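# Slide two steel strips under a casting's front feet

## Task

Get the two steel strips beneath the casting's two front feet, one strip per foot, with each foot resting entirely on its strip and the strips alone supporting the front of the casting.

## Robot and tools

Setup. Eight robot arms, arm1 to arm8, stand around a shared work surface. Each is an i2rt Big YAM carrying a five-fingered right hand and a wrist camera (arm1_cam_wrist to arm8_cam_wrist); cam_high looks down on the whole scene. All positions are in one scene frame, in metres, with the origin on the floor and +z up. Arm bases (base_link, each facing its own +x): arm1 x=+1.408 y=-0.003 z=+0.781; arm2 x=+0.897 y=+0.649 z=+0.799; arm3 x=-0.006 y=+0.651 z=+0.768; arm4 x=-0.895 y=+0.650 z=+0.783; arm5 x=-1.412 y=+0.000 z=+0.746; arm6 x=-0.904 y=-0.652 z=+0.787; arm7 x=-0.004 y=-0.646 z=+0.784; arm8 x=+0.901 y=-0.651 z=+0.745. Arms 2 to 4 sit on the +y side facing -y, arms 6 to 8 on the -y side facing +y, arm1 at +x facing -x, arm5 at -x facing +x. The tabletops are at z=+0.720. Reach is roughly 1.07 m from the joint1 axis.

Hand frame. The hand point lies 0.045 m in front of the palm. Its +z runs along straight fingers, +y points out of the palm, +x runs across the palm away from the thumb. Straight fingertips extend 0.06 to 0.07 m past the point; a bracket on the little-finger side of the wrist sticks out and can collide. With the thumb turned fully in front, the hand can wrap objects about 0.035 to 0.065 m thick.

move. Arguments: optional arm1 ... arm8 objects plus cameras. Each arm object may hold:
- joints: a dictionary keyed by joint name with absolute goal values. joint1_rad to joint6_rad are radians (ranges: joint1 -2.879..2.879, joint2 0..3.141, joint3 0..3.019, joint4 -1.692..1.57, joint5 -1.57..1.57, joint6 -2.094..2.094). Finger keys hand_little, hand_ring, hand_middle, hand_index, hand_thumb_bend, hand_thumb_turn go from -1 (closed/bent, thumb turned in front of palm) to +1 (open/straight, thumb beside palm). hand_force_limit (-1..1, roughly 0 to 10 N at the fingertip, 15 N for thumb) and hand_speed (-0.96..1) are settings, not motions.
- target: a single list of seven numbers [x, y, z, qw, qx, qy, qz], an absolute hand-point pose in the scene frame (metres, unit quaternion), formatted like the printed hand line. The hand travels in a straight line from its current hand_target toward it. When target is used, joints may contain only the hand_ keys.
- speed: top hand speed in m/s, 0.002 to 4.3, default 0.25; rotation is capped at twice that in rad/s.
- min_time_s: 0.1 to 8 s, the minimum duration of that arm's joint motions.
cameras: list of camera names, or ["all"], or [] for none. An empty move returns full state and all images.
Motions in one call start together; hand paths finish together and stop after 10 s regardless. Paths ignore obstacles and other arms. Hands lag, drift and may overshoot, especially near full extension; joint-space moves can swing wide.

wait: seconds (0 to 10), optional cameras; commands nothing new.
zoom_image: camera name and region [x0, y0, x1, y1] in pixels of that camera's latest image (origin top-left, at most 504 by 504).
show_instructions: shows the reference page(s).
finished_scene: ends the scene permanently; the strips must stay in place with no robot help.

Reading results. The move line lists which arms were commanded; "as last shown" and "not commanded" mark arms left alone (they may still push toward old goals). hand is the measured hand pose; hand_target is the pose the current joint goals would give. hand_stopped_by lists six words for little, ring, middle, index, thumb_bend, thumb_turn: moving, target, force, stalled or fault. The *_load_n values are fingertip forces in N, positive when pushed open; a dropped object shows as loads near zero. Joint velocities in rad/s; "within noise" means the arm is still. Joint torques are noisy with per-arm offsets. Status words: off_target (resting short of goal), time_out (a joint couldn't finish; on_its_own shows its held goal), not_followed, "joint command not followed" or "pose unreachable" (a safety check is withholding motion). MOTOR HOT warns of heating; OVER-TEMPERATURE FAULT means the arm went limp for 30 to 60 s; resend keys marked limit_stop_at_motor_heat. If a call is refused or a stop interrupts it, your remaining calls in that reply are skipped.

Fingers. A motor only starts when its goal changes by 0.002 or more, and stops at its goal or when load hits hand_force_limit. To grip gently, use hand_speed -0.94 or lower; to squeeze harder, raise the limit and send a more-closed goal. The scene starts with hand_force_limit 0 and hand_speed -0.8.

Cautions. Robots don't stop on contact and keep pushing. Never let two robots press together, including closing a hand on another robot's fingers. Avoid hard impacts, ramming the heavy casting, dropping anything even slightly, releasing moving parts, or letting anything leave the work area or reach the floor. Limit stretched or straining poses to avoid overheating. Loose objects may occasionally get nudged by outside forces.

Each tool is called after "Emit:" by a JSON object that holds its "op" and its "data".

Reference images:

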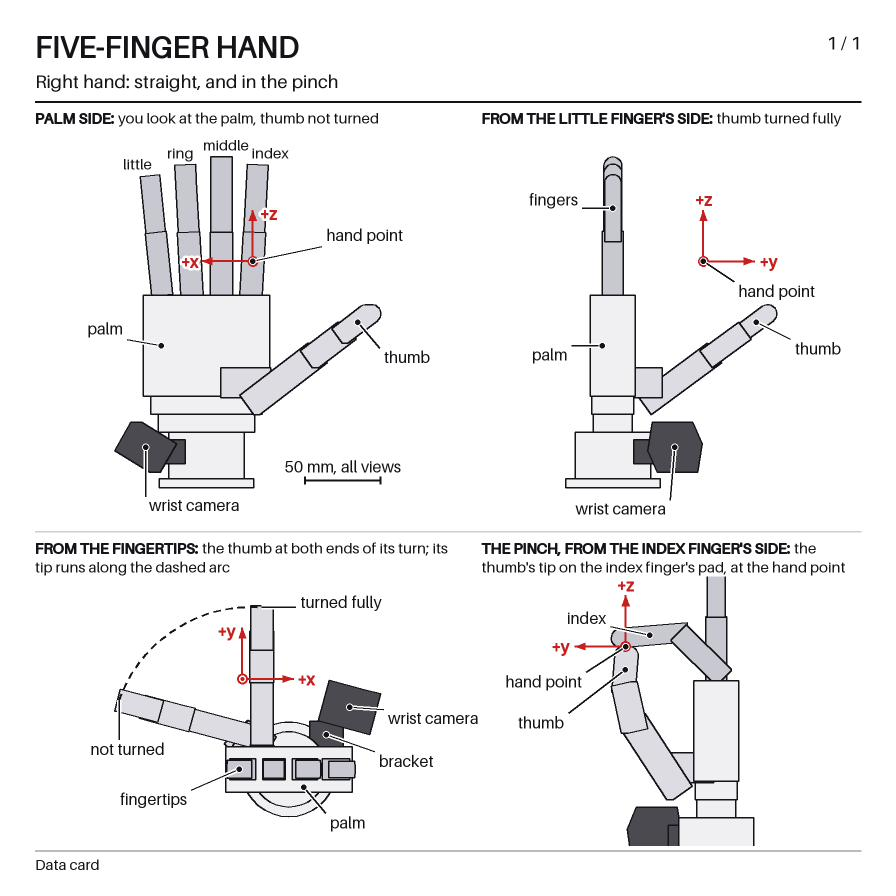

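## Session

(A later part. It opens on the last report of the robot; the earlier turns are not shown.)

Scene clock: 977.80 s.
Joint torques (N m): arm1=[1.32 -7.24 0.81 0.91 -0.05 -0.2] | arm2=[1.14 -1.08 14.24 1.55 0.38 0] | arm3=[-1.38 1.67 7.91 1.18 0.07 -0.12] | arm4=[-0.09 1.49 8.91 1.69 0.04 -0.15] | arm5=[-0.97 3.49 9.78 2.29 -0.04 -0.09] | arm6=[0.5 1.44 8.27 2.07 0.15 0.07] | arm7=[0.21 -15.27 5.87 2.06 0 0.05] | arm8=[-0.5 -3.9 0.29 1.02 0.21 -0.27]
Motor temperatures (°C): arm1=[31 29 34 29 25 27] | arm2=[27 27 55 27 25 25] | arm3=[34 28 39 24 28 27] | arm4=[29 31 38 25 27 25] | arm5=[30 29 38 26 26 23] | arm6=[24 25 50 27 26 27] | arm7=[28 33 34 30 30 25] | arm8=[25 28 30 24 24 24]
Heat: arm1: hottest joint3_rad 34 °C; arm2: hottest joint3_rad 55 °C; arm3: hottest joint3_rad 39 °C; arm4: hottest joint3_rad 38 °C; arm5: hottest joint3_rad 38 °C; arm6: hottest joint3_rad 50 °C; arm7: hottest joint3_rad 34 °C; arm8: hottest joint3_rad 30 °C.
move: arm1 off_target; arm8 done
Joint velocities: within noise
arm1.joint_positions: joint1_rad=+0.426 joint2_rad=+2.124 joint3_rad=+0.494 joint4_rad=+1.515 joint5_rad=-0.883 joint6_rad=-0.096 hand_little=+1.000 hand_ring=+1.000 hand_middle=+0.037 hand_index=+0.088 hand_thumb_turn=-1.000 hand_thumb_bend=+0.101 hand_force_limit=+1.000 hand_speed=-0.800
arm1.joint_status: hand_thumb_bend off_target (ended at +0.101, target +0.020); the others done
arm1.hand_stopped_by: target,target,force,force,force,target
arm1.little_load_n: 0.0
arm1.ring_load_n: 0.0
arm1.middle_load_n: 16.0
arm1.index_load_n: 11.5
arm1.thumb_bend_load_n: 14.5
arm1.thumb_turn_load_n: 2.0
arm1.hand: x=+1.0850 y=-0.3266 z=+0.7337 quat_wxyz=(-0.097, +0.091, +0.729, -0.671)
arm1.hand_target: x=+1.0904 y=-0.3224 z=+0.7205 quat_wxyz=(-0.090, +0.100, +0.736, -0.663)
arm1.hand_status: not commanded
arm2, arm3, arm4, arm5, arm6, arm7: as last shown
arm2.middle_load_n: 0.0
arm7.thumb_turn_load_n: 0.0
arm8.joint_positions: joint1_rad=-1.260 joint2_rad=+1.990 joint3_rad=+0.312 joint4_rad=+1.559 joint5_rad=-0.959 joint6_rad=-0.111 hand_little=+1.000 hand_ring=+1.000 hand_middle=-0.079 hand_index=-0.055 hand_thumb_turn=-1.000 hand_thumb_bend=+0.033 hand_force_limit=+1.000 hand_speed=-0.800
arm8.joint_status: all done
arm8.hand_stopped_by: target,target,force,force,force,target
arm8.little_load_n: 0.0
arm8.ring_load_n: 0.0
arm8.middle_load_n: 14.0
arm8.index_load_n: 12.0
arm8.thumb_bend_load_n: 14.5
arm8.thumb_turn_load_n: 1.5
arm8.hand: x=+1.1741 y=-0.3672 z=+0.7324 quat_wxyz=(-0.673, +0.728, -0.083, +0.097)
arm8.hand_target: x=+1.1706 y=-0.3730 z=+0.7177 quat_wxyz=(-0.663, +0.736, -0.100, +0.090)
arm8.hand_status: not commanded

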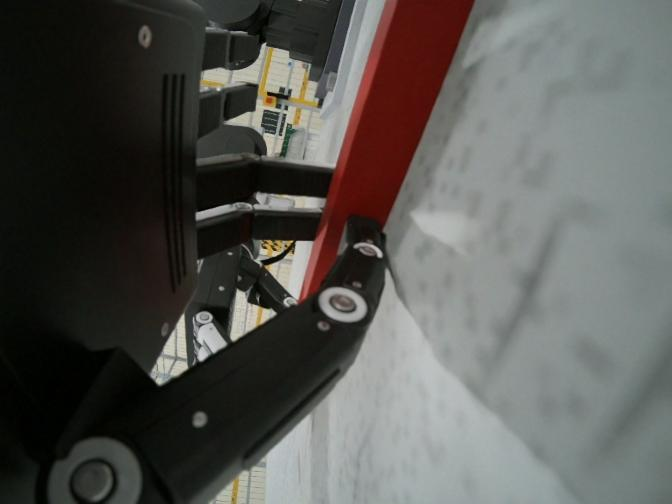

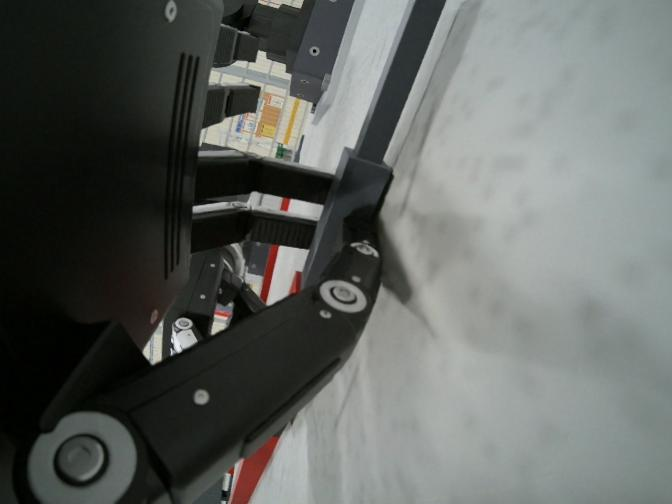

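Emit:
{"op": "move", "data": {"arm1": {"target": [1.088, -0.324, 0.765, -0.09023, 0.10021, 0.73636, -0.66302], "speed": 0.05}, "arm8": {"target": [1.172, -0.371, 0.768, 0.66302, -0.73636, 0.10021, -0.09023], "speed": 0.055}, "cameras": ["arm1_cam_wrist", "arm8_cam_wrist"]}}

Scene clock: 981.83 s.
Joint torques (N m): arm1=[1.08 -9.82 1.68 0.91 -0.24 -0.17] | arm2=[1.14 -1.08 14.24 1.55 0.39 0] | arm3=[-1.03 1.14 8.16 1.52 0.06 -0.09] | arm4=[-0.21 1.73 8.92 1.65 0.04 -0.14] | arm5=[-0.09 3.49 9.65 2.33 -0.03 -0.06] | arm6=[0.38 1.32 8.27 2.09 0.15 0.06] | arm7=[0.15 -15.21 5.94 2.1 0.01 0.06] | arm8=[-0.32 -10.11 1.69 2.71 -1.21 0.17]
Motor temperatures (°C): arm1=[31 29 34 29 25 27] | arm2=[27 27 55 27 25 25] | arm3=[34 28 39 24 28 27] | arm4=[29 31 38 25 27 25] | arm5=[30 29 38 26 26 23] | arm6=[24 24 50 27 26 27] | arm7=[28 33 34 30 30 25] | arm8=[25 28 30 24 24 24]
Heat: arm1: hottest joint3_rad 34 °C; arm2: hottest joint3_rad 55 °C; arm3: hottest joint3_rad 39 °C; arm4: hottest joint3_rad 38 °C; arm5: hottest joint3_rad 38 °C; arm6: hottest joint3_rad 50 °C; arm7: hottest joint3_rad 34 °C; arm8: hottest joint3_rad 30 °C.
move: arm1 done; arm8 off_target
Joint velocities: within noise
arm1.joint_positions: joint1_rad=+0.429 joint2_rad=+1.973 joint3_rad=+0.461 joint4_rad=+1.357 joint5_rad=-0.879 joint6_rad=-0.099 hand_little=+1.000 hand_ring=+1.000 hand_middle=+0.035 hand_index=+0.087 hand_thumb_turn=-1.000 hand_thumb_bend=+0.098 hand_force_limit=+1.000 hand_speed=-0.800
arm1.joint_status: not commanded
arm1.hand_stopped_by: target,target,force,force,force,target
arm1.little_load_n: 0.0
arm1.ring_load_n: 0.0
arm1.middle_load_n: 0.0
arm1.index_load_n: 0.0
arm1.thumb_bend_load_n: 0.0
arm1.thumb_turn_load_n: 0.5
arm1.hand: x=+1.0895 y=-0.3261 z=+0.7621 quat_wxyz=(-0.086, +0.102, +0.737, -0.663)
arm1.hand_target: x=+1.0879 y=-0.3240 z=+0.7650 quat_wxyz=(-0.090, +0.100, +0.736, -0.663)
arm1.hand_status: done (0.004 m and 0.5 deg from the pose sent, 0.032 m and 1.8 deg at the start)
arm2.joint_positions: joint1_rad=+0.650 joint2_rad=+0.880 joint3_rad=+0.271 joint4_rad=+0.120 joint5_rad=+0.426 joint6_rad=+0.171 hand_little=+1.000 hand_ring=+1.000 hand_middle=+0.600 hand_index=+0.600 hand_thumb_turn=-1.000 hand_thumb_bend=+0.300 hand_force_limit=+0.600 hand_speed=+0.300
arm2.joint_status: not commanded
arm2.hand_stopped_by: target,target,target,target,target,target
arm2.little_load_n: 0.0
arm2.ring_load_n: 0.0
arm2.middle_load_n: 0.0
arm2.index_load_n: 0.0
arm2.thumb_bend_load_n: 0.0
arm2.thumb_turn_load_n: 0.0
arm2.hand: x=+1.0859 y=+0.3430 z=+0.8747 quat_wxyz=(-0.049, +0.100, -0.838, +0.533)
arm2.hand_target: x=+1.0992 y=+0.3312 z=+0.9003 quat_wxyz=(-0.062, +0.093, -0.829, +0.549)
arm2.hand_status: not commanded
arm3.joint_positions: joint1_rad=-0.143 joint2_rad=+0.630 joint3_rad=+1.453 joint4_rad=-1.273 joint5_rad=+0.068 joint6_rad=-1.049 hand_little=+1.000 hand_ring=+1.000 hand_middle=+1.000 hand_index=+1.000 hand_thumb_turn=+1.000 hand_thumb_bend=+1.000 hand_force_limit=+0.000 hand_speed=-0.800
arm3.joint_status: not commanded
arm3.hand_stopped_by: target,target,target,target,target,target
arm3.little_load_n: 0.0
arm3.ring_load_n: 0.0
arm3.middle_load_n: 0.0
arm3.index_load_n: -0.5
arm3.thumb_bend_load_n: 0.0
arm3.thumb_turn_load_n: 0.0
arm3.hand: x=-0.1053 y=+0.4353 z=+1.2896 quat_wxyz=(+0.325, +0.336, -0.778, +0.421)
arm3.hand_target: x=-0.1051 y=+0.4368 z=+1.2986 quat_wxyz=(+0.330, +0.333, -0.773, +0.428)
arm3.hand_status: not commanded
arm4.joint_positions: joint1_rad=+0.343 joint2_rad=+0.602 joint3_rad=+1.329 joint4_rad=-1.163 joint5_rad=-0.020 joint6_rad=-1.080 hand_little=+1.000 hand_ring=+1.000 hand_middle=+1.000 hand_index=+1.000 hand_thumb_turn=+1.000 hand_thumb_bend=+1.000 hand_force_limit=+0.000 hand_speed=-0.800
arm4.joint_status: not commanded
arm4.hand_stopped_by: target,target,target,target,target,target
arm4.little_load_n: 0.0
arm4.ring_load_n: 0.0
arm4.middle_load_n: 0.0
arm4.index_load_n: 0.0
arm4.thumb_bend_load_n: 0.0
arm4.thumb_turn_load_n: 0.0
arm4.hand: x=-0.8393 y=+0.4005 z=+1.2738 quat_wxyz=(+0.182, +0.559, -0.631, +0.506)
arm4.hand_target: x=-0.8397 y=+0.4016 z=+1.2840 quat_wxyz=(+0.185, +0.555, -0.626, +0.515)
arm4.hand_status: not commanded
arm5.joint_positions: joint1_rad=+0.438 joint2_rad=+0.625 joint3_rad=+1.349 joint4_rad=-1.251 joint5_rad=-0.254 joint6_rad=-0.999 hand_little=+1.000 hand_ring=+1.000 hand_middle=+1.000 hand_index=+1.000 hand_thumb_turn=+1.000 hand_thumb_bend=+1.000 hand_force_limit=+0.000 hand_speed=-0.800
arm5.joint_status: not commanded
arm5.hand_stopped_by: target,target,target,target,target,target
arm5.little_load_n: 0.0
arm5.ring_load_n: 0.0
arm5.middle_load_n: 0.0
arm5.index_load_n: 0.0
arm5.thumb_bend_load_n: 0.0
arm5.thumb_turn_load_n: 0.0
arm5.hand: x=-1.2023 y=+0.1277 z=+1.2197 quat_wxyz=(-0.345, +0.862, +0.025, +0.372)
arm5.hand_target: x=-1.2027 y=+0.1275 z=+1.2290 quat_wxyz=(-0.349, +0.856, +0.027, +0.380)
arm5.hand_status: not commanded
arm6.joint_positions: joint1_rad=-0.375 joint2_rad=+0.618 joint3_rad=+1.405 joint4_rad=-1.167 joint5_rad=+0.287 joint6_rad=-1.422 hand_little=+1.000 hand_ring=+1.000 hand_middle=+1.000 hand_index=+1.000 hand_thumb_turn=+1.000 hand_thumb_bend=+1.000 hand_force_limit=+0.000 hand_speed=-0.800
arm6.joint_status: not commanded
arm6.hand_stopped_by: target,target,target,target,target,target
arm6.little_load_n: 0.0
arm6.ring_load_n: 0.0
arm6.middle_load_n: 0.0
arm6.index_load_n: 0.0
arm6.thumb_bend_load_n: 0.0
arm6.thumb_turn_load_n: 0.0
arm6.hand: x=-0.7223 y=-0.4619 z=+1.3335 quat_wxyz=(-0.258, +0.745, +0.355, +0.501)
arm6.hand_target: x=-0.7230 y=-0.4639 z=+1.3457 quat_wxyz=(-0.267, +0.739, +0.350, +0.510)
arm6.hand_status: not commanded
arm7.joint_positions: joint1_rad=-0.941 joint2_rad=+2.053 joint3_rad=+0.762 joint4_rad=+1.251 joint5_rad=-0.889 joint6_rad=+0.007 hand_little=+1.000 hand_ring=+1.000 hand_middle=+1.000 hand_index=+1.000 hand_thumb_turn=+1.000 hand_thumb_bend=+1.000 hand_force_limit=+0.000 hand_speed=-0.800
arm7.joint_status: not commanded
arm7.hand_stopped_by: target,target,target,target,target,target
arm7.little_load_n: -0.5
arm7.ring_load_n: 0.0
arm7.middle_load_n: 0.0
arm7.index_load_n: 0.0
arm7.thumb_bend_load_n: 0.0
arm7.thumb_turn_load_n: -0.5
arm7.hand: x=+0.3042 y=-0.1799 z=+0.7845 quat_wxyz=(-0.696, +0.718, -0.011, -0.008)
arm7.hand_target: x=+0.3097 y=-0.1704 z=+0.8002 quat_wxyz=(-0.707, +0.707, +0.000, +0.000)
arm7.hand_status: not commanded
arm8.joint_positions: joint1_rad=-1.258 joint2_rad=+1.809 joint3_rad=+0.283 joint4_rad=+1.266 joint5_rad=-0.917 joint6_rad=-0.160 hand_little=+1.000 hand_ring=+1.000 hand_middle=-0.079 hand_index=-0.055 hand_thumb_turn=-1.000 hand_thumb_bend=+0.033 hand_force_limit=+1.000 hand_speed=-0.800
arm8.joint_status: not commanded
arm8.hand_stopped_by: target,target,force,force,force,target
arm8.little_load_n: -0.5
arm8.ring_load_n: 0.0
arm8.middle_load_n: 12.5
arm8.index_load_n: 7.5
arm8.thumb_bend_load_n: 14.5
arm8.thumb_turn_load_n: 0.0
arm8.hand: x=+1.1689 y=-0.3744 z=+0.7393 quat_wxyz=(-0.642, +0.753, -0.121, +0.081)
arm8.hand_target: x=+1.1717 y=-0.3708 z=+0.7659 quat_wxyz=(-0.662, +0.737, -0.099, +0.090)
arm8.hand_status: off_target (0.029 m and 4.0 deg from the pose sent, 0.036 m and 2.6 deg at the start)

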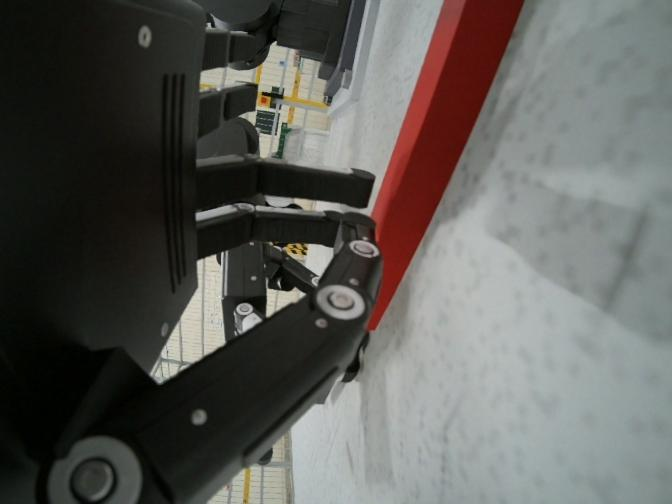

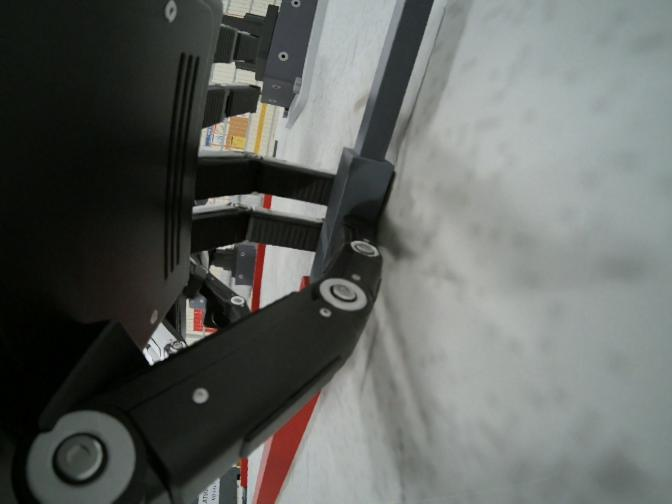

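Emit:
{"op": "move", "data": {"arm1": {"joints": {"hand_speed": 0.4, "hand_index": 0.4, "hand_middle": 0.4, "hand_thumb_bend": 0.2}}, "arm8": {"target": [1.172, -0.373, 0.733, 0.66302, -0.73636, 0.10021, -0.09023], "speed": 0.1, "joints": {"hand_speed": -0.3, "hand_index": 0.4, "hand_middle": 0.4, "hand_thumb_bend": 0.2}}}}

Emit:
{"op": "move", "data": {"arm1": {"target": [1.12, -0.25, 1.0, -0.09023, 0.10021, 0.73636, -0.66302], "speed": 0.3}, "arm8": {"target": [1.15, -0.42, 0.90, 0.66302, -0.73636, 0.10021, -0.09023], "speed": 0.3}, "arm7": {"target": [0.29, -0.12, 0.95, 0.0, 0.7986, 0.6018, 0.0], "speed": 0.3}, "cameras": ["arm1_cam_wrist", "arm8_cam_wrist", "arm7_cam_wrist"]}}

Scene clock: 1040.40 s.
Joint torques (N m): arm1=[1.14 -9.76 1.7 0.9 -0.24 -0.17] | arm2=[1.14 -1.08 14.26 1.55 0.38 0] | arm3=[-1.44 1.32 7.95 1.35 0.08 -0.1] | arm4=[-0.21 1.49 8.92 1.66 0.05 -0.14] | arm5=[-0.73 3.49 9.65 2.39 -0.06 -0.08] | arm6=[0.44 1.38 8.29 2.1 0.15 0.07] | arm7=[0.15 -15.44 5.91 2.09 0 0.06] | arm8=[-0.67 -4.95 1.98 2.25 -0.1 -0.07]
Motor temperatures (°C): arm1=[31 29 33 28 24 27] | arm2=[27 27 56 27 25 24] | arm3=[34 28 39 24 28 27] | arm4=[29 30 38 25 27 25] | arm5=[30 29 38 26 26 23] | arm6=[24 24 51 27 26 27] | arm7=[28 33 33 30 30 25] | arm8=[25 29 30 24 27 25]
Heat: arm1: hottest joint3_rad 33 °C; arm2: hottest joint3_rad 56 °C; arm3: hottest joint3_rad 39 °C; arm4: hottest joint3_rad 38 °C; arm5: hottest joint3_rad 38 °C; arm6: hottest joint3_rad 51 °C; arm7: hottest joint2_rad 33 °C; arm8: hottest joint3_rad 30 °C.
move: arm1 done; arm8 done
Joint velocities: within noise
arm1.joint_positions: joint1_rad=+0.429 joint2_rad=+1.973 joint3_rad=+0.461 joint4_rad=+1.357 joint5_rad=-0.879 joint6_rad=-0.099 hand_little=+1.000 hand_ring=+1.000 hand_middle=+0.400 hand_index=+0.400 hand_thumb_turn=-1.000 hand_thumb_bend=+0.200 hand_force_limit=+1.000 hand_speed=+0.400
arm1.joint_status: all done
arm1.hand_stopped_by: target,target,target,target,target,target
arm1.little_load_n: 0.0
arm1.ring_load_n: -0.5
arm1.middle_load_n: 0.0
arm1.index_load_n: -0.5
arm1.thumb_bend_load_n: 0.0
arm1.thumb_turn_load_n: 0.0
arm1.hand: x=+1.0895 y=-0.3261 z=+0.7620 quat_wxyz=(-0.086, +0.102, +0.737, -0.663)
arm1.hand_target: x=+1.0879 y=-0.3240 z=+0.7649 quat_wxyz=(-0.090, +0.100, +0.736, -0.663)
arm1.hand_status: not commanded
arm2, arm3, arm4, arm5, arm6, arm7: as last shown
arm2.little_load_n: -0.5
arm2.index_load_n: -0.5
arm2.thumb_bend_load_n: 0.5
arm3.index_load_n: 0.0
arm3.thumb_turn_load_n: 0.5
arm5.thumb_bend_load_n: -0.5
arm7.little_load_n: 0.0
arm8.joint_positions: joint1_rad=-1.262 joint2_rad=+1.924 joint3_rad=+0.285 joint4_rad=+1.453 joint5_rad=-0.954 joint6_rad=-0.132 hand_little=+1.000 hand_ring=+1.000 hand_middle=+0.400 hand_index=+0.400 hand_thumb_turn=-1.000 hand_thumb_bend=+0.200 hand_force_limit=+1.000 hand_speed=-0.300
arm8.joint_status: all done
arm8.hand_stopped_by: target,target,target,target,target,target
arm8.little_load_n: 0.0
arm8.ring_load_n: 0.0
arm8.middle_load_n: 0.0
arm8.index_load_n: 0.0
arm8.thumb_bend_load_n: -0.5
arm8.thumb_turn_load_n: 0.0
arm8.hand: x=+1.1649 y=-0.3722 z=+0.7334 quat_wxyz=(-0.661, +0.739, -0.098, +0.084)
arm8.hand_target: x=+1.1720 y=-0.3731 z=+0.7330 quat_wxyz=(-0.663, +0.737, -0.100, +0.090)
arm8.hand_status: done (0.007 m and 0.9 deg from the pose sent, 0.007 m and 4.0 deg at the start)
pictures: none

Scene clock: 1044.40 s.
Joint torques (N m): arm1=[0.62 -2.96 11.19 0.77 -0.38 -0.23] | arm2=[1.08 -1.08 14.26 1.55 0.39 0] | arm3=[-0.85 1.26 7.98 1.18 0.05 -0.14] | arm4=[0.03 1.61 8.9 1.69 0.03 -0.13] | arm5=[-0.85 3.25 9.76 2.35 -0.1 -0.07] | arm6=[0.44 1.38 8.28 2.09 0.15 0.06] | arm7=[0.21 -18.14 13.96 -0.38 0.05 -0.15] | arm8=[-0.91 -1.32 11.25 1.05 -0.32 -0.21]
Motor temperatures (°C): arm1=[31 29 34 28 24 27] | arm2=[27 27 56 27 25 24] | arm3=[34 28 39 24 28 27] | arm4=[29 30 38 25 27 25] | arm5=[30 29 38 26 26 23] | arm6=[24 24 51 27 26 27] | arm7=[28 33 34 30 30 25] | arm8=[25 29 30 24 26 25]
Heat: arm1: hottest joint3_rad 34 °C; arm2: hottest joint3_rad 56 °C; arm3: hottest joint3_rad 39 °C; arm4: hottest joint3_rad 38 °C; arm5: hottest joint3_rad 38 °C; arm6: hottest joint3_rad 51 °C; arm7: hottest joint3_rad 34 °C; arm8: hottest joint3_rad 30 °C.
move: arm1 off_target; arm7 off_target; arm8 off_target
Joint velocities: within noise
arm1.joint_positions: joint1_rad=+0.223 joint2_rad=+0.961 joint3_rad=+0.456 joint4_rad=+0.248 joint5_rad=-1.087 joint6_rad=-0.165 hand_little=+1.000 hand_ring=+1.000 hand_middle=+0.400 hand_index=+0.400 hand_thumb_turn=-1.000 hand_thumb_bend=+0.200 hand_force_limit=+1.000 hand_speed=+0.400
arm1.joint_status: not commanded
arm1.hand_stopped_by: target,target,target,target,target,target
arm1.little_load_n: 0.0
arm1.ring_load_n: 0.0
arm1.middle_load_n: 0.0
arm1.index_load_n: 0.0
arm1.thumb_bend_load_n: 0.0
arm1.thumb_turn_load_n: 0.0
arm1.hand: x=+1.1356 y=-0.2506 z=+0.9770 quat_wxyz=(-0.068, +0.115, +0.742, -0.657)
arm1.hand_target: x=+1.1210 y=-0.2497 z=+0.9998 quat_wxyz=(-0.090, +0.100, +0.736, -0.663)
arm1.hand_status: off_target (0.028 m and 3.2 deg from the pose sent, 0.252 m and 0.5 deg at the start)
arm2, arm3, arm4, arm5, arm6: as last shown
arm2.little_load_n: 0.0
arm2.index_load_n: 0.0
arm2.thumb_bend_load_n: 0.0
arm3.thumb_turn_load_n: 0.0
arm4.middle_load_n: -0.5
arm4.index_load_n: -0.5
arm5.thumb_bend_load_n: 0.0
arm7.joint_positions: joint1_rad=-0.461 joint2_rad=+1.982 joint3_rad=+1.912 joint4_rad=-1.529 joint5_rad=-0.014 joint6_rad=-1.691 hand_little=+1.000 hand_ring=+1.000 hand_middle=+1.000 hand_index=+1.000 hand_thumb_turn=+1.000 hand_thumb_bend=+1.000 hand_force_limit=+0.000 hand_speed=-0.800
arm7.joint_status: not commanded
arm7.hand_stopped_by: target,target,target,target,target,target
arm7.little_load_n: 0.0
arm7.ring_load_n: 0.0
arm7.middle_load_n: 0.0
arm7.index_load_n: 0.0
arm7.thumb_bend_load_n: 0.0
arm7.thumb_turn_load_n: 0.0
arm7.hand: x=+0.2855 y=-0.1340 z=+0.9392 quat_wxyz=(+0.006, +0.803, +0.596, -0.013)
arm7.hand_target: x=+0.2896 y=-0.1207 z=+0.9501 quat_wxyz=(+0.000, +0.799, +0.602, +0.000)
arm7.hand_status: off_target (0.018 m and 1.9 deg from the pose sent, 0.177 m and 111.0 deg at the start)
arm8.joint_positions: joint1_rad=-1.423 joint2_rad=+0.958 joint3_rad=+0.263 joint4_rad=+0.424 joint5_rad=-1.113 joint6_rad=-0.181 hand_little=+1.000 hand_ring=+1.000 hand_middle=+0.400 hand_index=+0.400 hand_thumb_turn=-1.000 hand_thumb_bend=+0.200 hand_force_limit=+1.000 hand_speed=-0.300
arm8.joint_status: not commanded
arm8.hand_stopped_by: target,target,target,target,target,target
arm8.little_load_n: 0.0
arm8.ring_load_n: 0.0
arm8.middle_load_n: 0.0
arm8.index_load_n: 0.0
arm8.thumb_bend_load_n: 0.0
arm8.thumb_turn_load_n: 0.0
arm8.hand: x=+1.1326 y=-0.4193 z=+0.8801 quat_wxyz=(-0.658, +0.741, -0.114, +0.068)
arm8.hand_target: x=+1.1492 y=-0.4202 z=+0.9000 quat_wxyz=(-0.663, +0.736, -0.100, +0.090)
arm8.hand_status: off_target (0.026 m and 3.1 deg from the pose sent, 0.174 m and 0.9 deg at the start)
pictures: arm1_cam_wrist, arm7_cam_wrist, arm8_cam_wrist

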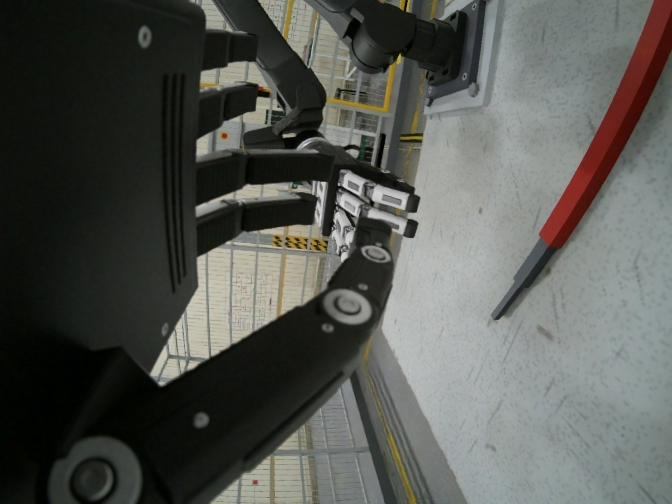

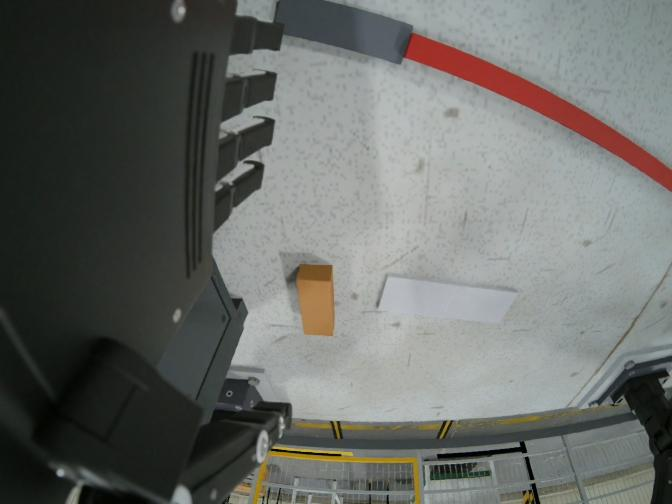

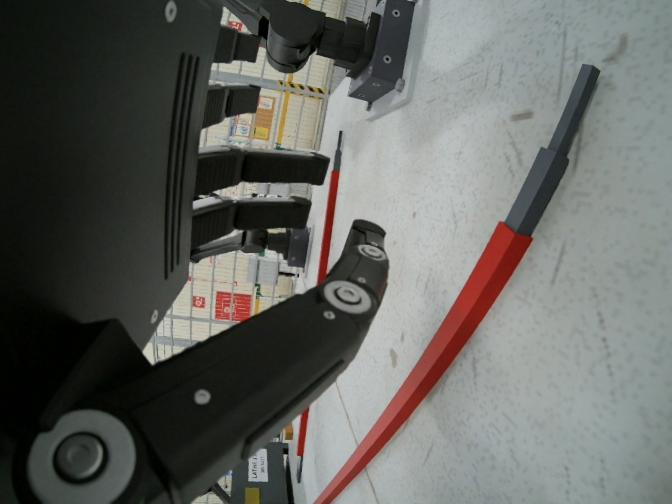

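Emit:
{"op": "zoom_image", "data": {"camera": "arm1_cam_wrist", "region": [340, 280, 600, 504]}}

Scaled by 1.938 from the camera's image (finer frame: 960x720).

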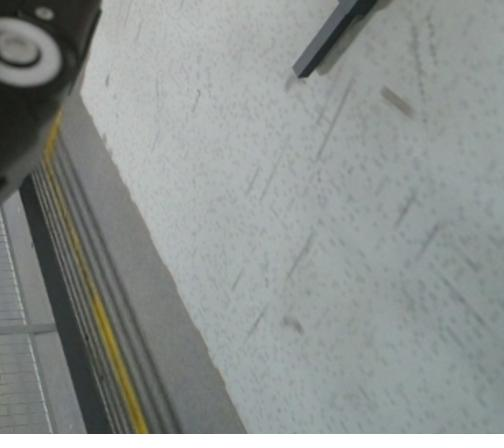

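Emit:
{"op": "move", "data": {"cameras": ["cam_high"]}}

Emit:
{"op": "zoom_image", "data": {"camera": "cam_high", "region": [140, 120, 480, 440]}}

Scene clock: 1073.07 s.
Joint torques (N m): arm1=[0.67 -2.84 11.21 0.77 -0.37 -0.19] | arm2=[1.14 -1.08 14.24 1.54 0.39 0] | arm3=[-1.32 1.44 7.98 1.26 0.09 -0.12] | arm4=[-0.03 1.73 8.92 1.69 0.05 -0.13] | arm5=[-1.26 3.14 9.8 2.37 -0.05 -0.07] | arm6=[0.44 1.38 8.25 2.07 0.16 0.06] | arm7=[0.15 -18.26 13.98 -0.32 0.07 -0.14] | arm8=[-0.91 -1.26 11.25 1.02 -0.32 -0.22]
Motor temperatures (°C): arm1=[31 28 45 28 25 27] | arm2=[27 27 56 27 25 24] | arm3=[34 28 39 24 28 27] | arm4=[29 30 38 25 27 25] | arm5=[30 28 38 26 26 23] | arm6=[24 24 51 27 26 27] | arm7=[28 33 43 29 30 25] | arm8=[25 28 35 24 25 25]
Heat: arm1: hottest joint3_rad 45 °C; arm2: hottest joint3_rad 56 °C; arm3: hottest joint3_rad 39 °C; arm4: hottest joint3_rad 38 °C; arm5: hottest joint3_rad 38 °C; arm6: hottest joint3_rad 51 °C; arm7: hottest joint3_rad 43 °C; arm8: hottest joint3_rad 35 °C.
Joint velocities: within noise
arm1.joint_positions: joint1_rad=+0.223 joint2_rad=+0.961 joint3_rad=+0.456 joint4_rad=+0.248 joint5_rad=-1.087 joint6_rad=-0.166 hand_little=+1.000 hand_ring=+1.000 hand_middle=+0.400 hand_index=+0.400 hand_thumb_turn=-1.000 hand_thumb_bend=+0.200 hand_force_limit=+1.000 hand_speed=+0.400
arm1.joint_status: not commanded
arm1.hand_stopped_by: target,target,target,target,target,target
arm1.little_load_n: 0.0
arm1.ring_load_n: 0.0
arm1.middle_load_n: 0.0
arm1.index_load_n: 0.0
arm1.thumb_bend_load_n: 0.0
arm1.thumb_turn_load_n: 0.0
arm1.hand: x=+1.1356 y=-0.2506 z=+0.9770 quat_wxyz=(-0.068, +0.115, +0.742, -0.657) (m; scene frame)
arm1.hand_target: x=+1.1210 y=-0.2497 z=+0.9998 quat_wxyz=(-0.090, +0.100, +0.736, -0.663) (m; scene frame)
arm1.hand_status: off_target (0.028 m and 3.2 deg from the pose sent, 0.252 m and 0.5 deg at the start)
arm2.joint_positions: joint1_rad=+0.650 joint2_rad=+0.880 joint3_rad=+0.271 joint4_rad=+0.120 joint5_rad=+0.426 joint6_rad=+0.171 hand_little=+1.000 hand_ring=+1.000 hand_middle=+0.600 hand_index=+0.600 hand_thumb_turn=-1.000 hand_thumb_bend=+0.300 hand_force_limit=+0.600 hand_speed=+0.300
arm2.joint_status: not commanded
arm2.hand_stopped_by: target,target,target,target,target,target
arm2.little_load_n: 0.0
arm2.ring_load_n: 0.0
arm2.middle_load_n: 0.0
arm2.index_load_n: 0.0
arm2.thumb_bend_load_n: 0.0
arm2.thumb_turn_load_n: 0.0
arm2.hand: x=+1.0859 y=+0.3430 z=+0.8747 quat_wxyz=(-0.049, +0.100, -0.838, +0.533) (m; scene frame)
arm2.hand_target: x=+1.0992 y=+0.3312 z=+0.9003 quat_wxyz=(-0.062, +0.093, -0.829, +0.549) (m; scene frame)
arm2.hand_status: not commanded
arm3.joint_positions: joint1_rad=-0.143 joint2_rad=+0.630 joint3_rad=+1.453 joint4_rad=-1.273 joint5_rad=+0.068 joint6_rad=-1.049 hand_little=+1.000 hand_ring=+1.000 hand_middle=+1.000 hand_index=+1.000 hand_thumb_turn=+1.000 hand_thumb_bend=+1.000 hand_force_limit=+0.000 hand_speed=-0.800
arm3.joint_status: not commanded
arm3.hand_stopped_by: target,target,target,target,target,target
arm3.little_load_n: 0.0
arm3.ring_load_n: 0.0
arm3.middle_load_n: 0.0
arm3.index_load_n: 0.0
arm3.thumb_bend_load_n: 0.0
arm3.thumb_turn_load_n: 0.0
arm3.hand: x=-0.1053 y=+0.4353 z=+1.2896 quat_wxyz=(+0.325, +0.336, -0.778, +0.421) (m; scene frame)
arm3.hand_target: x=-0.1051 y=+0.4368 z=+1.2986 quat_wxyz=(+0.330, +0.333, -0.773, +0.428) (m; scene frame)
arm3.hand_status: not commanded
arm4.joint_positions: joint1_rad=+0.343 joint2_rad=+0.602 joint3_rad=+1.329 joint4_rad=-1.163 joint5_rad=-0.020 joint6_rad=-1.080 hand_little=+1.000 hand_ring=+1.000 hand_middle=+1.000 hand_index=+1.000 hand_thumb_turn=+1.000 hand_thumb_bend=+1.000 hand_force_limit=+0.000 hand_speed=-0.800
arm4.joint_status: not commanded
arm4.hand_stopped_by: target,target,target,target,target,target
arm4.little_load_n: 0.0
arm4.ring_load_n: 0.0
arm4.middle_load_n: -0.5
arm4.index_load_n: 0.0
arm4.thumb_bend_load_n: 0.0
arm4.thumb_turn_load_n: 0.0
arm4.hand: x=-0.8393 y=+0.4005 z=+1.2738 quat_wxyz=(+0.182, +0.559, -0.631, +0.506) (m; scene frame)
arm4.hand_target: x=-0.8397 y=+0.4016 z=+1.2840 quat_wxyz=(+0.185, +0.555, -0.626, +0.515) (m; scene frame)
arm4.hand_status: not commanded
arm5.joint_positions: joint1_rad=+0.438 joint2_rad=+0.625 joint3_rad=+1.349 joint4_rad=-1.251 joint5_rad=-0.254 joint6_rad=-0.999 hand_little=+1.000 hand_ring=+1.000 hand_middle=+1.000 hand_index=+1.000 hand_thumb_turn=+1.000 hand_thumb_bend=+1.000 hand_force_limit=+0.000 hand_speed=-0.800
arm5.joint_status: not commanded
arm5.hand_stopped_by: target,target,target,target,target,target
arm5.little_load_n: 0.0
arm5.ring_load_n: 0.0
arm5.middle_load_n: 0.0
arm5.index_load_n: 0.0
arm5.thumb_bend_load_n: 0.0
arm5.thumb_turn_load_n: 0.0
arm5.hand: x=-1.2023 y=+0.1277 z=+1.2197 quat_wxyz=(-0.345, +0.862, +0.025, +0.372) (m; scene frame)
arm5.hand_target: x=-1.2027 y=+0.1275 z=+1.2290 quat_wxyz=(-0.349, +0.856, +0.027, +0.380) (m; scene frame)
arm5.hand_status: not commanded
arm6.joint_positions: joint1_rad=-0.375 joint2_rad=+0.618 joint3_rad=+1.405 joint4_rad=-1.167 joint5_rad=+0.287 joint6_rad=-1.422 hand_little=+1.000 hand_ring=+1.000 hand_middle=+1.000 hand_index=+1.000 hand_thumb_turn=+1.000 hand_thumb_bend=+1.000 hand_force_limit=+0.000 hand_speed=-0.800
arm6.joint_status: not commanded
arm6.hand_stopped_by: target,target,target,target,target,target
arm6.little_load_n: 0.0
arm6.ring_load_n: 0.0
arm6.middle_load_n: 0.0
arm6.index_load_n: 0.0
arm6.thumb_bend_load_n: 0.5
arm6.thumb_turn_load_n: 0.0
arm6.hand: x=-0.7223 y=-0.4619 z=+1.3335 quat_wxyz=(-0.258, +0.745, +0.355, +0.501) (m; scene frame)
arm6.hand_target: x=-0.7230 y=-0.4639 z=+1.3457 quat_wxyz=(-0.267, +0.739, +0.350, +0.510) (m; scene frame)
arm6.hand_status: not commanded
arm7.joint_positions: joint1_rad=-0.461 joint2_rad=+1.982 joint3_rad=+1.912 joint4_rad=-1.529 joint5_rad=-0.014 joint6_rad=-1.691 hand_little=+1.000 hand_ring=+1.000 hand_middle=+1.000 hand_index=+1.000 hand_thumb_turn=+1.000 hand_thumb_bend=+1.000 hand_force_limit=+0.000 hand_speed=-0.800
arm7.joint_status: not commanded
arm7.hand_stopped_by: target,target,target,target,target,target
arm7.little_load_n: 0.0
arm7.ring_load_n: 0.0
arm7.middle_load_n: 0.0
arm7.index_load_n: 0.0
arm7.thumb_bend_load_n: 0.0
arm7.thumb_turn_load_n: 0.0
arm7.hand: x=+0.2855 y=-0.1340 z=+0.9392 quat_wxyz=(+0.006, +0.803, +0.596, -0.013) (m; scene frame)
arm7.hand_target: x=+0.2896 y=-0.1206 z=+0.9501 quat_wxyz=(+0.000, +0.799, +0.602, +0.000) (m; scene frame)
arm7.hand_status: off_target (0.018 m and 1.9 deg from the pose sent, 0.177 m and 111.0 deg at the start)
arm8.joint_positions: joint1_rad=-1.423 joint2_rad=+0.958 joint3_rad=+0.263 joint4_rad=+0.424 joint5_rad=-1.113 joint6_rad=-0.181 hand_little=+1.000 hand_ring=+1.000 hand_middle=+0.400 hand_index=+0.400 hand_thumb_turn=-1.000 hand_thumb_bend=+0.200 hand_force_limit=+1.000 hand_speed=-0.300
arm8.joint_status: not commanded
arm8.hand_stopped_by: target,target,target,target,target,target
arm8.little_load_n: -0.5
arm8.ring_load_n: 0.0
arm8.middle_load_n: 0.0
arm8.index_load_n: 0.0
arm8.thumb_bend_load_n: 0.0
arm8.thumb_turn_load_n: 0.0
arm8.hand: x=+1.1326 y=-0.4193 z=+0.8801 quat_wxyz=(-0.658, +0.741, -0.113, +0.068) (m; scene frame)
arm8.hand_target: x=+1.1492 y=-0.4202 z=+0.9000 quat_wxyz=(-0.663, +0.736, -0.100, +0.090) (m; scene frame)
arm8.hand_status: off_target (0.026 m and 3.1 deg from the pose sent, 0.174 m and 0.9 deg at the start)
pictures: cam_high

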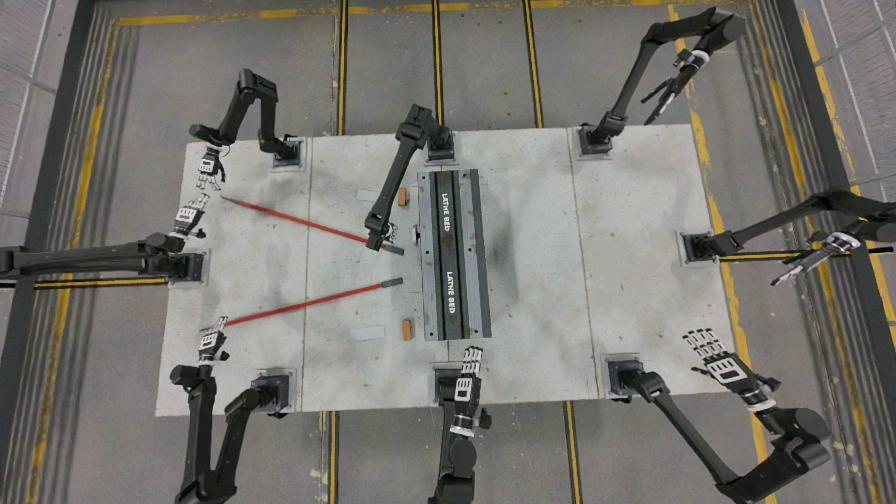

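Scaled by 1.482.

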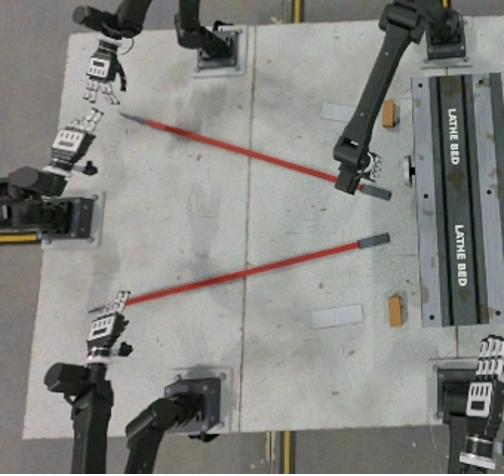

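Emit:
{"op": "move", "data": {"arm7": {"target": [0.25, 0.0, 0.90, 0.0, 0.8206, 0.5714, 0.0], "speed": 0.25}, "cameras": ["arm7_cam_wrist"]}}

Scene clock: 1095.30 s.
Joint torques (N m): arm1=[0.67 -3.02 11.22 0.8 -0.37 -0.19] | arm2=[1.08 -1.08 14.26 1.54 0.38 0] | arm3=[-1.55 0.91 8.03 1.48 0.06 -0.16] | arm4=[-0.09 1.67 8.94 1.66 0.05 -0.13] | arm5=[-0.62 3.08 9.78 2.4 -0.03 -0.05] | arm6=[0.32 1.32 8.28 2.07 0.15 0.06] | arm7=[-0.79 -22.71 14.04 -0.36 0.02 0.05] | arm8=[-0.97 -1.26 11.23 1.01 -0.31 -0.21]
Motor temperatures (°C): arm1=[31 28 49 28 25 27] | arm2=[27 27 57 27 25 24] | arm3=[34 28 39 24 28 27] | arm4=[29 30 38 25 27 25] | arm5=[30 28 38 26 26 23] | arm6=[24 24 51 27 26 27] | arm7=[28 33 46 29 30 25] | arm8=[25 28 37 24 25 24]
Heat: arm1: hottest joint3_rad 49 °C; arm2: hottest joint3_rad 57 °C; arm3: hottest joint3_rad 39 °C; arm4: hottest joint3_rad 38 °C; arm5: hottest joint3_rad 38 °C; arm6: hottest joint3_rad 51 °C; arm7: hottest joint3_rad 46 °C; arm8: hottest joint3_rad 37 °C.
move: arm7 off_target
Joint velocities: within noise
arm1, arm2, arm3, arm4, arm5, arm6, arm8: as last shown
arm2.ring_load_n: -0.5
arm4.middle_load_n: 0.0
arm6.thumb_bend_load_n: 0.0
arm7.joint_positions: joint1_rad=-0.335 joint2_rad=+2.384 joint3_rad=+2.472 joint4_rad=-1.687 joint5_rad=-0.012 joint6_rad=-1.523 hand_little=+1.000 hand_ring=+1.000 hand_middle=+1.000 hand_index=+1.000 hand_thumb_turn=+1.000 hand_thumb_bend=+1.000 hand_force_limit=+0.000 hand_speed=-0.800
arm7.joint_status: not commanded
arm7.hand_stopped_by: target,target,target,target,target,target
arm7.little_load_n: 0.0
arm7.ring_load_n: 0.0
arm7.middle_load_n: 0.0
arm7.index_load_n: 0.0
arm7.thumb_bend_load_n: 0.0
arm7.thumb_turn_load_n: 0.0
arm7.hand: x=+0.2424 y=-0.0070 z=+0.8898 quat_wxyz=(+0.009, +0.815, +0.579, -0.012)
arm7.hand_target: x=+0.2497 y=-0.0006 z=+0.9000 quat_wxyz=(+0.000, +0.821, +0.572, +0.001)
arm7.hand_status: off_target (0.014 m and 2.1 deg from the pose sent, 0.144 m and 3.9 deg at the start)
arm8.little_load_n: 0.0

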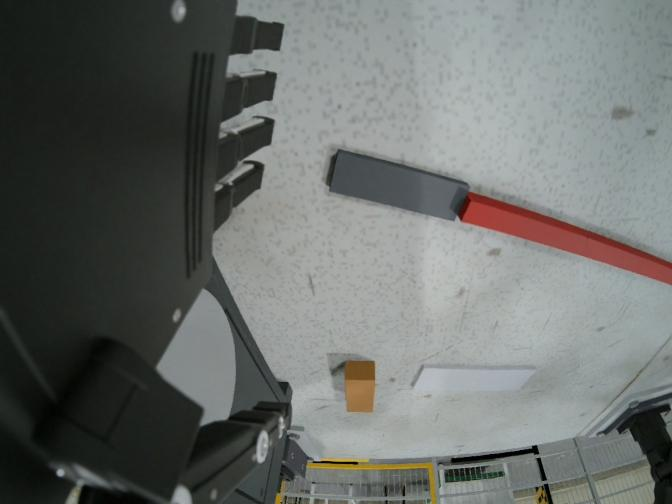

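Emit:
{"op": "move", "data": {"arm7": {"target": [0.262, -0.045, 0.85, -0.0768, 0.8021, 0.5828, 0.1056], "speed": 0.25}, "cameras": ["arm7_cam_wrist"]}}

Scene clock: 1130.43 s.
Joint torques (N m): arm1=[0.79 -3.02 11.23 0.79 -0.37 -0.19] | arm2=[1.14 -1.14 14.24 1.55 0.39 0] | arm3=[-2.2 1.61 8.16 1.26 0.09 -0.17] | arm4=[-0.09 1.44 8.95 1.66 0.05 -0.14] | arm5=[-1.08 2.84 9.8 2.32 -0.05 -0.08] | arm6=[0.44 1.38 8.29 2.09 0.15 0.06] | arm7=[-0.67 -21.19 9.22 0.91 -0.06 -0.16] | arm8=[-0.97 -1.26 11.26 0.98 -0.32 -0.22]
Motor temperatures (°C): arm1=[31 28 53 28 25 27] | arm2=[27 27 57 27 25 24] | arm3=[34 28 39 24 28 27] | arm4=[29 30 38 25 27 25] | arm5=[29 28 38 26 26 23] | arm6=[24 24 52 27 26 27] | arm7=[28 34 48 29 30 24] | arm8=[25 27 40 23 24 24]
Heat: arm1: hottest joint3_rad 53 °C; arm2: hottest joint3_rad 57 °C; arm3: hottest joint3_rad 39 °C; arm4: hottest joint3_rad 38 °C; arm5: hottest joint3_rad 38 °C; arm6: hottest joint3_rad 52 °C; arm7: hottest joint3_rad 48 °C; arm8: hottest joint3_rad 40 °C.
move: arm7 done
Joint velocities: within noise
arm1, arm2, arm3, arm4, arm5, arm6, arm8: as last shown
arm1.ring_load_n: -0.5
arm2.ring_load_n: 0.0
arm4.index_load_n: 0.5
arm7.joint_positions: joint1_rad=-0.371 joint2_rad=+2.036 joint3_rad=+1.739 joint4_rad=-1.033 joint5_rad=-0.014 joint6_rad=-1.572 hand_little=+1.000 hand_ring=+1.000 hand_middle=+1.000 hand_index=+1.000 hand_thumb_turn=+1.000 hand_thumb_bend=+1.000 hand_force_limit=+0.000 hand_speed=-0.800
arm7.joint_status: not commanded
arm7.hand_stopped_by: target,target,target,target,target,target
arm7.little_load_n: 0.0
arm7.ring_load_n: 0.0
arm7.middle_load_n: 0.0
arm7.index_load_n: 0.0
arm7.thumb_bend_load_n: 0.0
arm7.thumb_turn_load_n: 0.0
arm7.hand: x=+0.2572 y=-0.0466 z=+0.8409 quat_wxyz=(-0.070, +0.805, +0.581, +0.096)
arm7.hand_target: x=+0.2620 y=-0.0451 z=+0.8500 quat_wxyz=(-0.077, +0.802, +0.583, +0.106)
arm7.hand_status: done (0.010 m and 1.4 deg from the pose sent, 0.058 m and 16.8 deg at the start)
arm8.thumb_turn_load_n: -0.5

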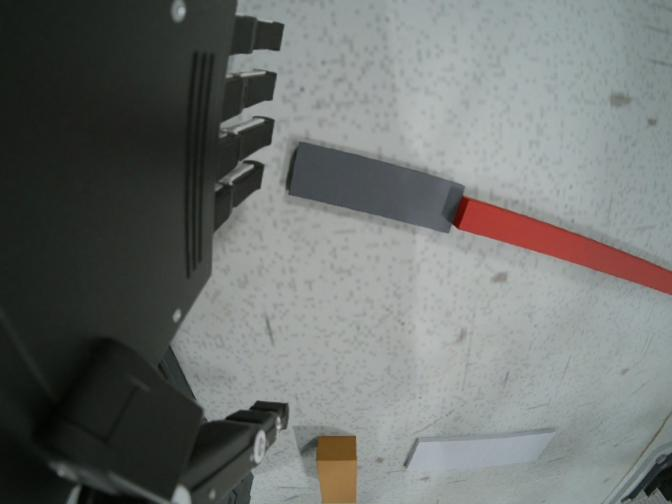

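Emit:
{"op": "move", "data": {"arm7": {"target": [0.262, -0.046, 0.80, -0.0768, 0.8021, 0.5828, 0.1056], "speed": 0.15}, "cameras": ["arm7_cam_wrist"]}}

Scene clock: 1134.43 s.
Joint torques (N m): arm1=[0.62 -2.9 11.19 0.77 -0.38 -0.19] | arm2=[1.14 -1.08 14.24 1.55 0.39 0] | arm3=[-1.55 2.2 8.1 1.33 0.04 -0.09] | arm4=[-0.15 1.61 8.9 1.65 0.04 -0.14] | arm5=[-0.85 2.78 9.8 2.5 -0.05 -0.07] | arm6=[0.44 1.32 8.28 2.09 0.15 0.06] | arm7=[-0.73 -18.37 8.92 0.87 -0.04 -0.14] | arm8=[-0.91 -1.26 11.26 1.02 -0.32 -0.21]
Motor temperatures (°C): arm1=[31 28 53 28 25 27] | arm2=[27 27 57 26 25 24] | arm3=[34 28 39 24 28 27] | arm4=[29 30 38 25 27 25] | arm5=[29 28 38 26 26 23] | arm6=[24 24 52 27 26 27] | arm7=[28 35 47 29 30 24] | arm8=[25 27 40 23 24 24]
Heat: arm1: hottest joint3_rad 53 °C; arm2: hottest joint3_rad 57 °C; arm3: hottest joint3_rad 39 °C; arm4: hottest joint3_rad 38 °C; arm5: hottest joint3_rad 38 °C; arm6: hottest joint3_rad 52 °C; arm7: hottest joint3_rad 47 °C; arm8: hottest joint3_rad 40 °C.
move: arm7 off_target
Joint velocities: within noise
arm1, arm2, arm3, arm4, arm5, arm6, arm8: as last shown
arm1.ring_load_n: 0.0
arm2.middle_load_n: -0.5
arm4.index_load_n: 0.0
arm7.joint_positions: joint1_rad=-0.371 joint2_rad=+2.047 joint3_rad=+1.671 joint4_rad=-0.919 joint5_rad=-0.014 joint6_rad=-1.572 hand_little=+1.000 hand_ring=+1.000 hand_middle=+1.000 hand_index=+1.000 hand_thumb_turn=+1.000 hand_thumb_bend=+1.000 hand_force_limit=+0.000 hand_speed=-0.800
arm7.joint_status: not commanded
arm7.hand_stopped_by: target,target,target,target,target,target
arm7.little_load_n: 0.0
arm7.ring_load_n: 0.0
arm7.middle_load_n: 0.0
arm7.index_load_n: 0.0
arm7.thumb_bend_load_n: 0.0
arm7.thumb_turn_load_n: 0.0
arm7.hand: x=+0.2584 y=-0.0440 z=+0.8113 quat_wxyz=(-0.081, +0.803, +0.580, +0.110)
arm7.hand_target: x=+0.2620 y=-0.0462 z=+0.8002 quat_wxyz=(-0.077, +0.802, +0.583, +0.106)
arm7.hand_status: off_target (0.012 m and 0.7 deg from the pose sent, 0.041 m and 1.4 deg at the start)
arm8.thumb_turn_load_n: 0.0

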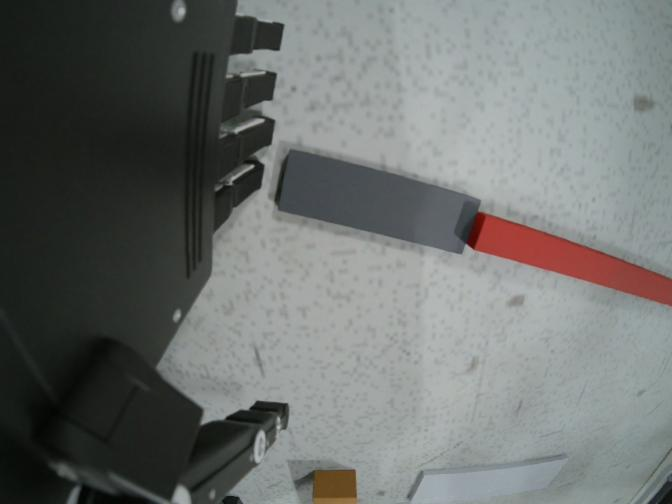

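Emit:
{"op": "move", "data": {"arm7": {"target": [0.262, -0.050, 0.776, -0.0768, 0.8021, 0.5828, 0.1056], "speed": 0.12}, "cameras": ["arm7_cam_wrist"]}}

Scene clock: 1148.17 s.
Joint torques (N m): arm1=[0.62 -2.9 11.23 0.79 -0.38 -0.19] | arm2=[1.14 -1.08 14.26 1.57 0.38 0] | arm3=[-1.14 1.55 8.06 1.36 0.08 -0.12] | arm4=[-0.03 1.61 8.87 1.66 0.04 -0.14] | arm5=[-0.32 3.02 9.73 2.32 -0.04 -0.08] | arm6=[0.38 1.38 8.25 2.09 0.15 0.07] | arm7=[-0.73 -16.67 7.43 1.81 -0.07 -0.15] | arm8=[-0.97 -1.32 11.26 1.01 -0.32 -0.22]
Motor temperatures (°C): arm1=[30 28 54 28 25 27] | arm2=[27 27 57 26 25 24] | arm3=[34 28 39 24 27 27] | arm4=[29 30 38 25 27 25] | arm5=[29 28 38 26 26 23] | arm6=[24 24 52 26 26 27] | arm7=[28 35 45 28 30 24] | arm8=[25 27 40 23 24 24]
Heat: arm1: hottest joint3_rad 54 °C; arm2: hottest joint3_rad 57 °C; arm3: hottest joint3_rad 39 °C; arm4: hottest joint3_rad 38 °C; arm5: hottest joint3_rad 38 °C; arm6: hottest joint3_rad 52 °C; arm7: hottest joint3_rad 45 °C; arm8: hottest joint3_rad 40 °C.
move: arm7 off_target
Joint velocities: within noise
arm1, arm2, arm3, arm4, arm5, arm6, arm8: as last shown
arm2.middle_load_n: 0.0
arm3.little_load_n: -0.5
arm3.thumb_bend_load_n: -0.5
arm5.little_load_n: -0.5
arm5.thumb_turn_load_n: -0.5
arm7.joint_positions: joint1_rad=-0.371 joint2_rad=+2.038 joint3_rad=+1.644 joint4_rad=-0.887 joint5_rad=-0.014 joint6_rad=-1.572 hand_little=+1.000 hand_ring=+1.000 hand_middle=+1.000 hand_index=+1.000 hand_thumb_turn=+1.000 hand_thumb_bend=+1.000 hand_force_limit=+0.000 hand_speed=-0.800
arm7.joint_status: not commanded
arm7.hand_stopped_by: target,target,target,target,target,target
arm7.little_load_n: 0.0
arm7.ring_load_n: 0.0
arm7.middle_load_n: -0.5
arm7.index_load_n: 0.0
arm7.thumb_bend_load_n: 0.0
arm7.thumb_turn_load_n: 0.0
arm7.hand: x=+0.2579 y=-0.0454 z=+0.8080 quat_wxyz=(-0.085, +0.802, +0.580, +0.116)
arm7.hand_target: x=+0.2614 y=-0.0514 z=+0.7769 quat_wxyz=(-0.077, +0.802, +0.583, +0.105)
arm7.hand_status: off_target (0.033 m and 1.5 deg from the pose sent, 0.036 m and 0.7 deg at the start)

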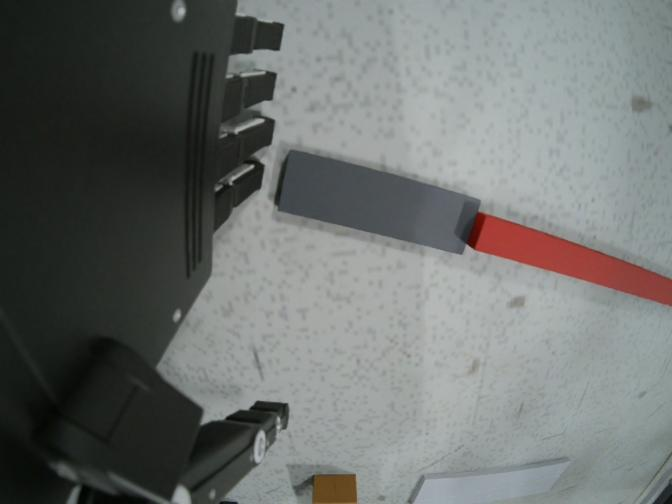

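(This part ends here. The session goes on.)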